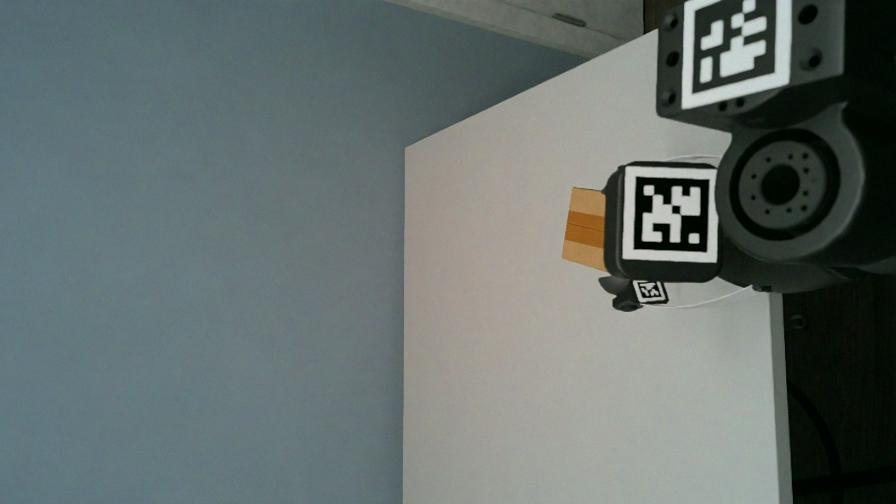

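move --joints '{"arm_m": 0.25}'

move --joints '{"lift_m": 0.76}'

move --joints '{"lift_m": 0.715}' --speeds '{"lift_m": 0.03}' --contact_limits '{"lift_m": {"down": 13}}' --cameras '["wrist_camera"]'

Scene clock: 362.77 s.
move: done
base_odometry: x=-0.386 y=+0.335 heading=-1.267
turned_by_wheels: +0.000
turned_by_imu: +0.000
base_tilt: forward=-0.3 right=-1.1
lidar_m: 2.53 1.65 1.16 1.11 1.14 1.51 1.75 1.72 1.23 0.75 0.59 1.27
head_depth_mm: 972 1072 1197 326 - 668 1252 / 974 1071 1163 363 803 666 1233 / 966 1063 1150 376 770 662 1204 / 961 1059 1171 400 768 656 1197 / 956 1052 1169 1088 816 653 1192 / 953 1044 1160 1072 809 650 1189 / 948 1037 1151 1067 804 645 1133
base_status: not commanded
joint_positions: lift_m=+0.920 arm_m=+0.250 wrist_yaw_rad=-0.003 wrist_pitch_rad=-0.384 wrist_roll_rad=+0.005 gripper_m=+0.021 head_pan_rad=-1.570 head_tilt_rad=-0.600
joint_status: all done
measured_speeds: all 0
motor_effort: left_wheel=+4.1(4.3) right_wheel=+6.8(7.4) lift_m=+26.0(27.2) arm_m=+12.7(15.2) wrist_yaw_rad=+2.1(3.2) wrist_pitch_rad=+3.9(4.0) wrist_roll_rad=-1.7(2.1) gripper_m=-15.2(15.4) head_pan_rad=+3.9(4.0) head_tilt_rad=-3.4(4.1)
hand_pose: x=-0.0222 y=-0.6236 z=+0.9405 quat_wxyz=(+0.692, +0.134, -0.696, -0.136)
wrist_depth_mm: - - - - - - - / - - - - - - - / - - - - - - - / - - - 189 - - - / - - 155 160 153 - - / - - 129 142 126 389 - / - 97 128 151 132 - -
pictures: none

Scene clock: 365.07 s.
move: done
base_odometry: x=-0.386 y=+0.335 heading=-1.267
turned_by_wheels: +0.000
turned_by_imu: +0.000
base_tilt: forward=-0.4 right=-1.2
lidar_m: 2.53 1.65 1.17 1.11 1.14 1.52 1.75 1.71 1.23 0.75 0.59 1.27
head_depth_mm: 976 1072 1199 1340 1496 668 321 / 971 1068 1185 1291 780 380 329 / 964 1060 1180 1113 475 461 1212 / 956 1059 1171 1102 565 606 1199 / 954 1054 1168 1088 816 653 1199 / 955 1042 1162 1072 810 652 1189 / 950 1040 1157 1061 803 645 1134
base_status: not commanded
joint_positions: lift_m=+0.760 arm_m=+0.250 wrist_yaw_rad=-0.003 wrist_pitch_rad=-0.384 wrist_roll_rad=+0.005 gripper_m=+0.021 head_pan_rad=-1.570 head_tilt_rad=-0.600
joint_status: all done
measured_speeds: all 0
motor_effort: left_wheel=+4.0(4.1) right_wheel=+6.4(7.8) lift_m=+23.7(26.5) arm_m=+13.0(13.8) wrist_yaw_rad=+1.3(3.3) wrist_pitch_rad=+3.9(4.1) wrist_roll_rad=-1.7(2.2) gripper_m=-15.1(15.5) head_pan_rad=+3.0(3.9) head_tilt_rad=-2.8(4.1)
hand_pose: x=-0.0222 y=-0.6236 z=+0.7805 quat_wxyz=(+0.692, +0.134, -0.696, -0.136)
wrist_depth_mm: - - - - - - - / - - - - - - - / - - - - - - - / - - - 189 - - - / - - 156 160 153 - - / - - 129 143 126 - - / - 97 128 152 132 - -
pictures: none

Scene clock: 367.00 s.
move: done
base_odometry: x=-0.386 y=+0.335 heading=-1.267
turned_by_wheels: +0.000
turned_by_imu: +0.000
base_tilt: forward=-0.4 right=-1.2
lidar_m: 2.53 1.65 1.17 1.11 1.14 1.52 1.75 1.72 1.23 0.75 0.60 1.27
head_depth_mm: 977 1073 1193 1348 1485 671 1226 / 970 1066 1186 1292 837 431 357 / 966 1063 1181 1113 830 485 1212 / 963 1059 1174 1103 742 512 1198 / 955 1052 1169 1088 813 653 1192 / 952 1046 1162 1079 812 648 1189 / 953 1043 1155 1068 806 646 1132
base_status: not commanded
joint_positions: lift_m=+0.715 arm_m=+0.250 wrist_yaw_rad=-0.003 wrist_pitch_rad=-0.291 wrist_roll_rad=+0.005 gripper_m=+0.021 head_pan_rad=-1.570 head_tilt_rad=-0.600
joint_status: all done
measured_speeds: all 0
on_its_own: wrist_pitch_rad is at rest, and its effort (-13.0) is outside its rest range (-8 to +12)
motor_effort: left_wheel=+4.0(4.2) right_wheel=+6.5(7.2) lift_m=+14.3(26.2) arm_m=+12.3(14.0) wrist_yaw_rad=+2.7(3.2) wrist_pitch_rad=-13.0(13.5) wrist_roll_rad=-1.8(2.1) gripper_m=-15.5(15.6) head_pan_rad=+3.1(3.8) head_tilt_rad=-2.1(3.7)
contact_limits: lift_m down 13 (down: maximum 72; up: maximum 65)
hand_pose: x=-0.0222 y=-0.6335 z=+0.7570 quat_wxyz=(+0.698, +0.102, -0.701, -0.104)
wrist_depth_mm: - - - - - - - / - - - - - - - / - - - - - - - / - - - 189 - - - / - - 154 157 149 - - / - - 129 138 128 - - / - 98 - 147 137 104 -
wrist_camera: T_world_to_cam=[[-0.99904, -0.03552, -0.02549, -0.01867], [0.00564, 0.47356, -0.88074, 0.9994], [0.04336, -0.88004, -0.47291, -0.03231]] pos_world=[-0.02289, -0.50237, 0.86446]

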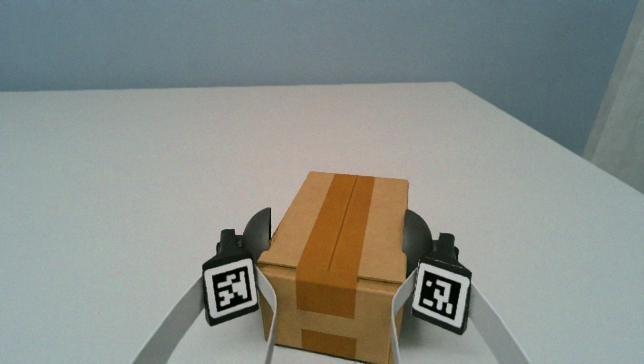

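move --joints '{"lift_m": 0.735}'

move --joints '{"gripper_m": 0.16}'

move --joints '{"lift_m": 0.85}'

move --joints '{"arm_m": 0.0}' --cameras '["wrist_camera"]'

move --joints '{"wrist_yaw_rad": 3.0, "wrist_pitch_rad": -0.4, "head_pan_rad": 0.3, "head_tilt_rad": -0.2, "gripper_m": 0.04}' --cameras '["nav_camera"]'

Scene clock: 378.40 s.
move: done
base_odometry: x=-0.386 y=+0.335 heading=-1.267
turned_by_wheels: +0.000
turned_by_imu: +0.000
base_tilt: forward=-0.3 right=-1.2
lidar_m: 2.53 1.64 1.16 1.11 1.14 1.51 1.75 1.72 1.24 0.75 0.59 1.27
head_depth_mm: 974 1071 1198 1339 1491 669 1190 / 971 1073 1185 1288 837 407 346 / 965 1066 1176 1109 495 472 1204 / 962 1054 1175 1099 578 561 1195 / 958 1051 1171 1090 817 653 1195 / 953 1043 1160 1075 808 649 1184 / 949 1045 1155 1067 802 648 1129
base_status: not commanded
joint_positions: lift_m=+0.735 arm_m=+0.250 wrist_yaw_rad=-0.003 wrist_pitch_rad=-0.362 wrist_roll_rad=+0.001 gripper_m=+0.021 head_pan_rad=-1.570 head_tilt_rad=-0.600
joint_status: all done
measured_speeds: all 0
motor_effort: left_wheel=+3.8(4.2) right_wheel=+6.1(7.0) lift_m=+28.2(33.0) arm_m=+8.0(12.4) wrist_yaw_rad=+2.4(3.0) wrist_pitch_rad=+0.0(13.1) wrist_roll_rad=-0.1(1.8) gripper_m=-15.3(15.6) head_pan_rad=+2.9(3.5) head_tilt_rad=-2.2(3.1)
hand_pose: x=-0.0221 y=-0.6260 z=+0.7604 quat_wxyz=(+0.695, +0.127, -0.696, -0.129)
wrist_depth_mm: - - - - - - - / - - - - - - - / - - - - - - - / - - - 186 - - - / - - 153 158 152 - - / - - 128 141 126 - - / - - 128 151 136 - -
pictures: none

Scene clock: 380.33 s.
move: done
base_odometry: x=-0.386 y=+0.335 heading=-1.267
turned_by_wheels: +0.000
turned_by_imu: +0.000
base_tilt: forward=-0.5 right=-1.2
lidar_m: 2.53 1.65 1.17 1.11 1.14 1.52 1.75 1.72 1.23 0.75 0.60 1.27
head_depth_mm: 977 1080 1195 1338 1497 669 1190 / 967 1066 1185 1284 837 407 345 / 968 1062 1176 1108 495 472 1199 / 960 1058 1172 1095 576 561 1194 / 956 1049 1160 1088 813 653 1191 / 952 1045 1159 1080 811 649 1188 / 950 1042 1154 1065 802 646 1132
base_status: not commanded
joint_positions: lift_m=+0.735 arm_m=+0.250 wrist_yaw_rad=-0.002 wrist_pitch_rad=-0.372 wrist_roll_rad=+0.001 gripper_m=+0.160 head_pan_rad=-1.570 head_tilt_rad=-0.600
joint_status: all done
measured_speeds: all 0
motor_effort: left_wheel=+3.4(4.3) right_wheel=+6.4(6.9) lift_m=+23.4(28.1) arm_m=-3.8(7.9) wrist_yaw_rad=+1.9(3.0) wrist_pitch_rad=+1.8(2.0) wrist_roll_rad=-0.3(0.6) gripper_m=+1.0(84.7) head_pan_rad=+2.8(3.7) head_tilt_rad=-2.2(3.1)
hand_pose: x=-0.0220 y=-0.6249 z=+0.7580 quat_wxyz=(+0.695, +0.130, -0.695, -0.132)
wrist_depth_mm: - - - - - - - / - - - - - - - / - - - - - - - / - - - 182 189 - - / - 143 - 155 154 - - / - 125 - 139 134 135 - / 112 - - 151 - - 109
pictures: none

Scene clock: 382.20 s.
move: done
base_odometry: x=-0.386 y=+0.335 heading=-1.267
turned_by_wheels: +0.000
turned_by_imu: +0.000
base_tilt: forward=-0.3 right=-1.3
lidar_m: 2.53 1.65 1.17 1.11 1.13 1.51 1.75 1.72 1.23 0.75 0.59 1.27
head_depth_mm: 971 1075 1202 1345 360 288 - / 968 1069 1186 1266 363 628 1240 / 967 1066 1178 1056 413 661 1209 / 960 1060 1176 1099 439 658 1199 / 954 1050 1167 1091 791 652 1197 / 953 1046 1161 1075 810 649 1182 / 947 1043 1158 1067 802 646 1132
base_status: not commanded
joint_positions: lift_m=+0.850 arm_m=+0.250 wrist_yaw_rad=-0.002 wrist_pitch_rad=-0.373 wrist_roll_rad=+0.001 gripper_m=+0.160 head_pan_rad=-1.570 head_tilt_rad=-0.600
joint_status: all done
measured_speeds: all 0
motor_effort: left_wheel=+3.4(4.3) right_wheel=+6.0(6.9) lift_m=+29.5(34.6) arm_m=-12.9(13.6) wrist_yaw_rad=+0.2(2.8) wrist_pitch_rad=+2.1(2.1) wrist_roll_rad=-0.3(0.7) gripper_m=+0.3(1.0) head_pan_rad=+2.5(3.2) head_tilt_rad=-2.3(2.7)
hand_pose: x=-0.0220 y=-0.6248 z=+0.8728 quat_wxyz=(+0.695, +0.131, -0.695, -0.132)
wrist_depth_mm: - - - - - - - / - - - - - - - / - - - - - - - / - - - - - - - / - 144 - - - - - / - 125 - 258 - 135 312 / 112 - - 236 - - 109
pictures: none

Scene clock: 385.27 s.
move: done
base_odometry: x=-0.386 y=+0.335 heading=-1.267
turned_by_wheels: +0.000
turned_by_imu: +0.000
base_tilt: forward=-0.4 right=-1.1
lidar_m: 2.53 1.65 1.17 1.11 1.14 1.52 1.75 1.71 1.24 0.75 0.60 1.27
head_depth_mm: 972 1072 1197 1362 1488 671 1333 / 969 1069 1188 1292 837 647 - / 965 1063 1185 1106 826 645 340 / 959 1052 1177 1094 779 321 305 / 958 1052 1171 1092 815 620 1173 / 952 1043 1159 1079 809 649 1190 / 946 1044 1151 1069 802 648 1134
base_status: not commanded
joint_positions: lift_m=+0.850 arm_m=+0.001 wrist_yaw_rad=-0.002 wrist_pitch_rad=-0.373 wrist_roll_rad=+0.001 gripper_m=+0.160 head_pan_rad=-1.570 head_tilt_rad=-0.600
joint_status: all done
measured_speeds: all 0
motor_effort: left_wheel=+3.4(4.4) right_wheel=+6.9(7.1) lift_m=+24.8(29.3) arm_m=-12.7(14.4) wrist_yaw_rad=+0.7(2.9) wrist_pitch_rad=+2.0(2.1) wrist_roll_rad=-0.5(0.8) gripper_m=+0.7(1.3) head_pan_rad=+2.8(3.2) head_tilt_rad=-2.0(2.7)
hand_pose: x=-0.0220 y=-0.3753 z=+0.8728 quat_wxyz=(+0.695, +0.131, -0.695, -0.132)
wrist_depth_mm: - - - - - - - / - - - - - - - / - - - - - - - / - - - 421 - - - / - 143 - - - 140 - / - 125 - - - 135 - / 112 - - - - - 109
wrist_camera: T_world_to_cam=[[-0.99907, -0.03534, -0.02475, -0.007], [0.00154, 0.54412, -0.839, 0.96909], [0.04312, -0.83826, -0.54356, 0.32697]] pos_world=[-0.02259, -0.25346, 0.99063]

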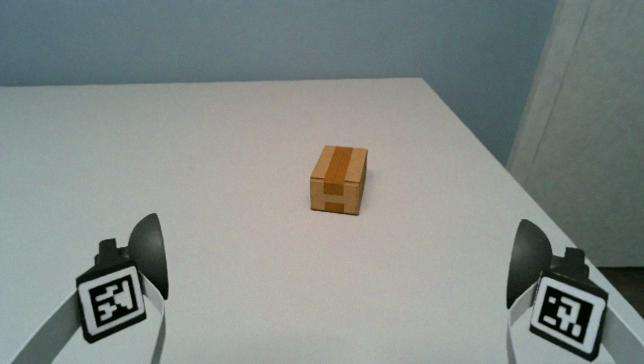

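Scene clock: 387.77 s.
move: done
base_odometry: x=-0.386 y=+0.335 heading=-1.267
turned_by_wheels: +0.000
turned_by_imu: +0.000
base_tilt: forward=-0.2 right=-1.2
lidar_m: 2.53 1.65 1.17 1.11 1.14 1.52 1.75 1.71 1.23 0.75 0.60 1.27
head_depth_mm: 2183 2238 2284 2344 2419 2403 1750 / 2228 2297 2365 2406 2485 2379 1747 / 2283 2343 2432 2478 2553 2382 1728 / 2358 2412 2465 2518 2615 2340 1719 / 2376 2475 2559 2630 2694 2342 1718 / 2380 2551 2640 2703 2780 2312 1706 / 2418 2626 2722 2784 2889 2315 1704
base_status: not commanded
joint_positions: lift_m=+0.850 arm_m=+0.001 wrist_yaw_rad=+2.997 wrist_pitch_rad=-0.412 wrist_roll_rad=+0.001 gripper_m=+0.040 head_pan_rad=+0.307 head_tilt_rad=-0.195
joint_status: all done
measured_speeds: all 0
motor_effort: left_wheel=+3.9(4.1) right_wheel=+5.9(7.1) lift_m=+27.8(28.1) arm_m=-11.7(13.1) wrist_yaw_rad=+2.7(5.1) wrist_pitch_rad=+1.8(3.5) wrist_roll_rad=-0.4(0.8) gripper_m=+0.4(83.4) head_pan_rad=-2.7(4.8) head_tilt_rad=-2.7(8.5)
hand_pose: x=+0.0112 y=+0.0772 z=+0.8640 quat_wxyz=(+0.195, +0.701, +0.094, +0.680)
wrist_depth_mm: - 137 - - - - - / - 147 - - - - - / - 161 - - - - - / - 185 - - - - - / - - 202 - - - - / - - 127 - 129 - - / - - 260 - - - -
pictures: nav_camera (sideways)
nav_camera: T_world_to_cam=[[0.15513, 0.06708, 0.98562, -1.2409], [0.3143, -0.9492, 0.01513, 0.02857], [0.93656, 0.30744, -0.16833, 0.16659]] pos_world=[0.0275, 0.05914, 1.25066]

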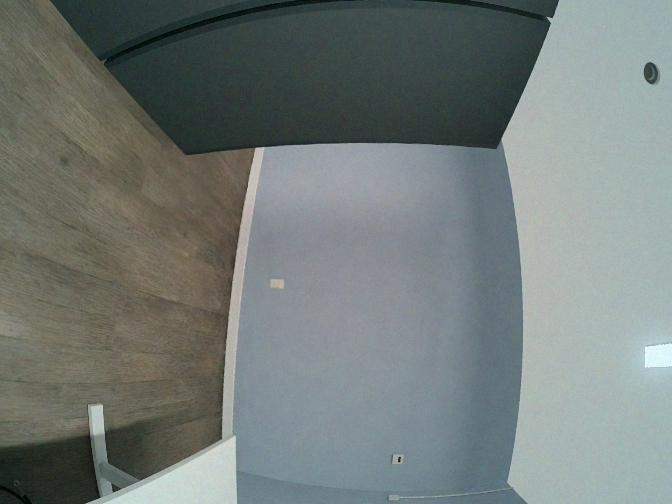

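move --joints '{"lift_m": 0.4}'

move --base '{"translate_m": 1.95}' --joints '{"lift_m": 0.27, "head_pan_rad": 1.0, "head_tilt_rad": -0.25}' --pace "max"

move --base '{"rotate_rad": 1.571}' --joints '{"head_pan_rad": 0.0, "head_tilt_rad": -0.25}' --pace "max" --cameras '["nav_camera", "head_camera"]'

Scene clock: 405.10 s.
move: done
base_odometry: x=-0.386 y=+0.335 heading=-1.267
turned_by_wheels: +0.000
turned_by_imu: +0.000
base_tilt: forward=-0.4 right=-1.2
lidar_m: 2.53 1.65 1.16 1.11 1.14 1.52 1.75 1.72 1.23 0.75 0.59 1.27
head_depth_mm: 2178 2227 2294 2367 2442 2402 1740 / 2222 2269 2333 2391 2479 2360 1725 / 2294 2350 2427 2485 2553 2335 1720 / 2354 2416 2482 2544 2616 2332 1725 / 2381 2476 2533 2621 2726 2335 1708 / 2403 2527 2626 2688 2754 2306 1707 / 2442 2627 2684 2763 2852 2274 1683
base_status: not commanded
joint_positions: lift_m=+0.400 arm_m=+0.001 wrist_yaw_rad=+2.997 wrist_pitch_rad=-0.414 wrist_roll_rad=+0.001 gripper_m=+0.040 head_pan_rad=+0.300 head_tilt_rad=-0.200
joint_status: all done
measured_speeds: all 0
motor_effort: left_wheel=+3.9(4.3) right_wheel=+6.2(7.2) lift_m=+22.8(28.2) arm_m=-8.0(10.9) wrist_yaw_rad=+1.8(4.2) wrist_pitch_rad=+2.1(2.2) wrist_roll_rad=-0.3(0.7) gripper_m=+0.5(1.1) head_pan_rad=-3.0(3.8) head_tilt_rad=-2.7(3.5)
hand_pose: x=+0.0112 y=+0.0770 z=+0.4136 quat_wxyz=(+0.195, +0.701, +0.095, +0.680)
wrist_depth_mm: - 137 - - - - - / - 147 - - - - - / - 162 - - - - - / 929 186 857 917 912 907 887 / 777 752 202 727 729 740 739 / 657 655 127 635 129 638 633 / 570 582 260 558 547 558 551
pictures: none

Scene clock: 413.47 s.
move: done
base_odometry: x=+0.197 y=-1.526 heading=-1.267
turned_by_wheels: +0.000
turned_by_imu: +0.001
base_tilt: forward=-0.4 right=-1.0
lidar_m: 0.60 0.62 0.81 2.02 1.45 1.62 3.67 1.04 1.15 1.09 0.88 0.63
head_depth_mm: 616 629 642 656 667 685 700 / 685 699 716 737 753 771 793 / 771 792 811 839 859 879 912 / 883 912 942 968 999 1029 1074 / 1034 1074 1113 1155 1194 1245 1292 / 1241 1300 1358 1418 1500 1562 1538 / 1568 1654 1738 1851 1978 1941 1603
base_status: done
joint_positions: lift_m=+0.270 arm_m=+0.001 wrist_yaw_rad=+2.997 wrist_pitch_rad=-0.415 wrist_roll_rad=+0.001 gripper_m=+0.040 head_pan_rad=+1.000 head_tilt_rad=-0.250
joint_status: all done
measured_speeds: all 0
motor_effort: left_wheel=+4.5(13.0) right_wheel=+3.6(15.3) lift_m=+30.2(31.6) arm_m=-4.1(8.1) wrist_yaw_rad=+2.1(3.3) wrist_pitch_rad=+2.2(2.4) wrist_roll_rad=-0.3(0.8) gripper_m=+0.5(1.2) head_pan_rad=-2.7(4.7) head_tilt_rad=+5.8(6.2)
hand_pose: x=+0.0110 y=+0.0769 z=+0.2834 quat_wxyz=(+0.195, +0.701, +0.096, +0.680)
wrist_depth_mm: - 137 - - - - - / - 148 - - - - - / 911 162 848 879 877 821 - / 710 186 641 692 687 678 654 / 583 570 203 558 550 565 561 / 499 496 127 289 129 483 478 / 270 269 249 259 404 423 421
pictures: none

Scene clock: 415.60 s.
move: done
base_odometry: x=+0.197 y=-1.526 heading=+0.304
turned_by_wheels: +1.571
turned_by_imu: +1.539
base_tilt: forward=-0.2 right=-1.2
lidar_m: 1.89 1.26 1.59 3.67 1.04 1.16 1.09 0.91 0.64 0.60 0.61 0.80
head_depth_mm: 1391 1380 1366 1356 1355 1335 1337 / 1891 1894 1850 1838 1818 1807 1582 / 2372 2444 2540 2630 2714 2171 1621 / 2348 2442 2513 2620 2719 2140 1629 / 2343 2401 2509 2597 2694 2135 1605 / 2309 2387 2499 2586 2672 2119 1604 / 2280 2374 2408 2528 2591 1681 1554
base_status: done
joint_positions: lift_m=+0.270 arm_m=+0.001 wrist_yaw_rad=+2.997 wrist_pitch_rad=-0.415 wrist_roll_rad=+0.001 gripper_m=+0.040 head_pan_rad=-0.005 head_tilt_rad=-0.250
joint_status: all done
measured_speeds: all 0
motor_effort: left_wheel=-7.4(15.3) right_wheel=+8.1(14.7) lift_m=+29.3(30.5) arm_m=-13.4(13.4) wrist_yaw_rad=+2.0(2.9) wrist_pitch_rad=+2.2(2.3) wrist_roll_rad=-0.6(0.7) gripper_m=+0.1(1.1) head_pan_rad=+3.4(5.4) head_tilt_rad=+5.1(7.6)
hand_pose: x=+0.0110 y=+0.0769 z=+0.2834 quat_wxyz=(+0.195, +0.701, +0.096, +0.680)
wrist_depth_mm: - 137 - - - - - / - 147 - - - - - / 864 161 846 876 860 872 854 / 708 186 646 697 692 690 671 / 584 566 202 556 552 564 565 / 509 494 127 289 129 486 483 / 268 268 249 258 406 422 420
pictures: head_camera (sideways), nav_camera (sideways)
head_camera: T_world_to_cam=[[-0.19614, -0.0453, -0.97953, 1.29164], [0.04877, 0.99725, -0.05588, 0.0721], [0.97936, -0.05874, -0.19339, 0.20127]] pos_world=[0.0527, -0.00157, 1.30815]
nav_camera: T_world_to_cam=[[0.22155, 0.01591, 0.97502, -1.2274], [0.0085, -0.99986, 0.01438, 0.03141], [0.97511, 0.0051, -0.22165, 0.23573]] pos_world=[0.04179, 0.04972, 1.24854]

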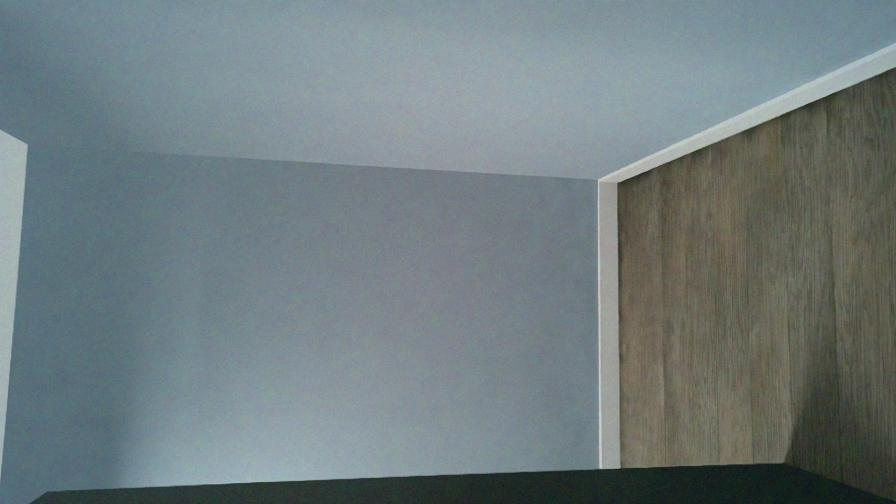

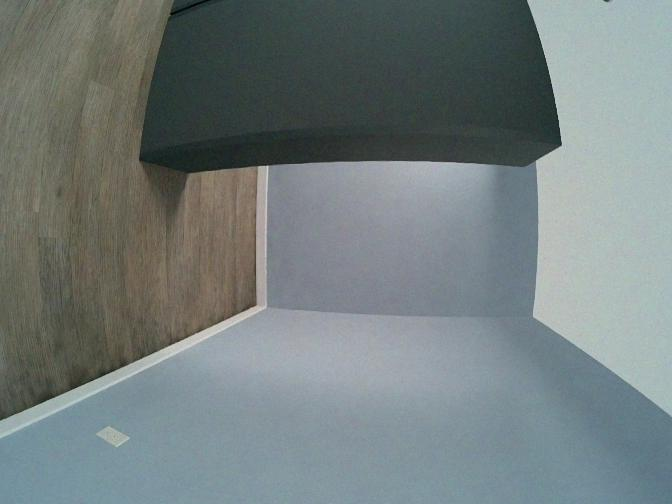

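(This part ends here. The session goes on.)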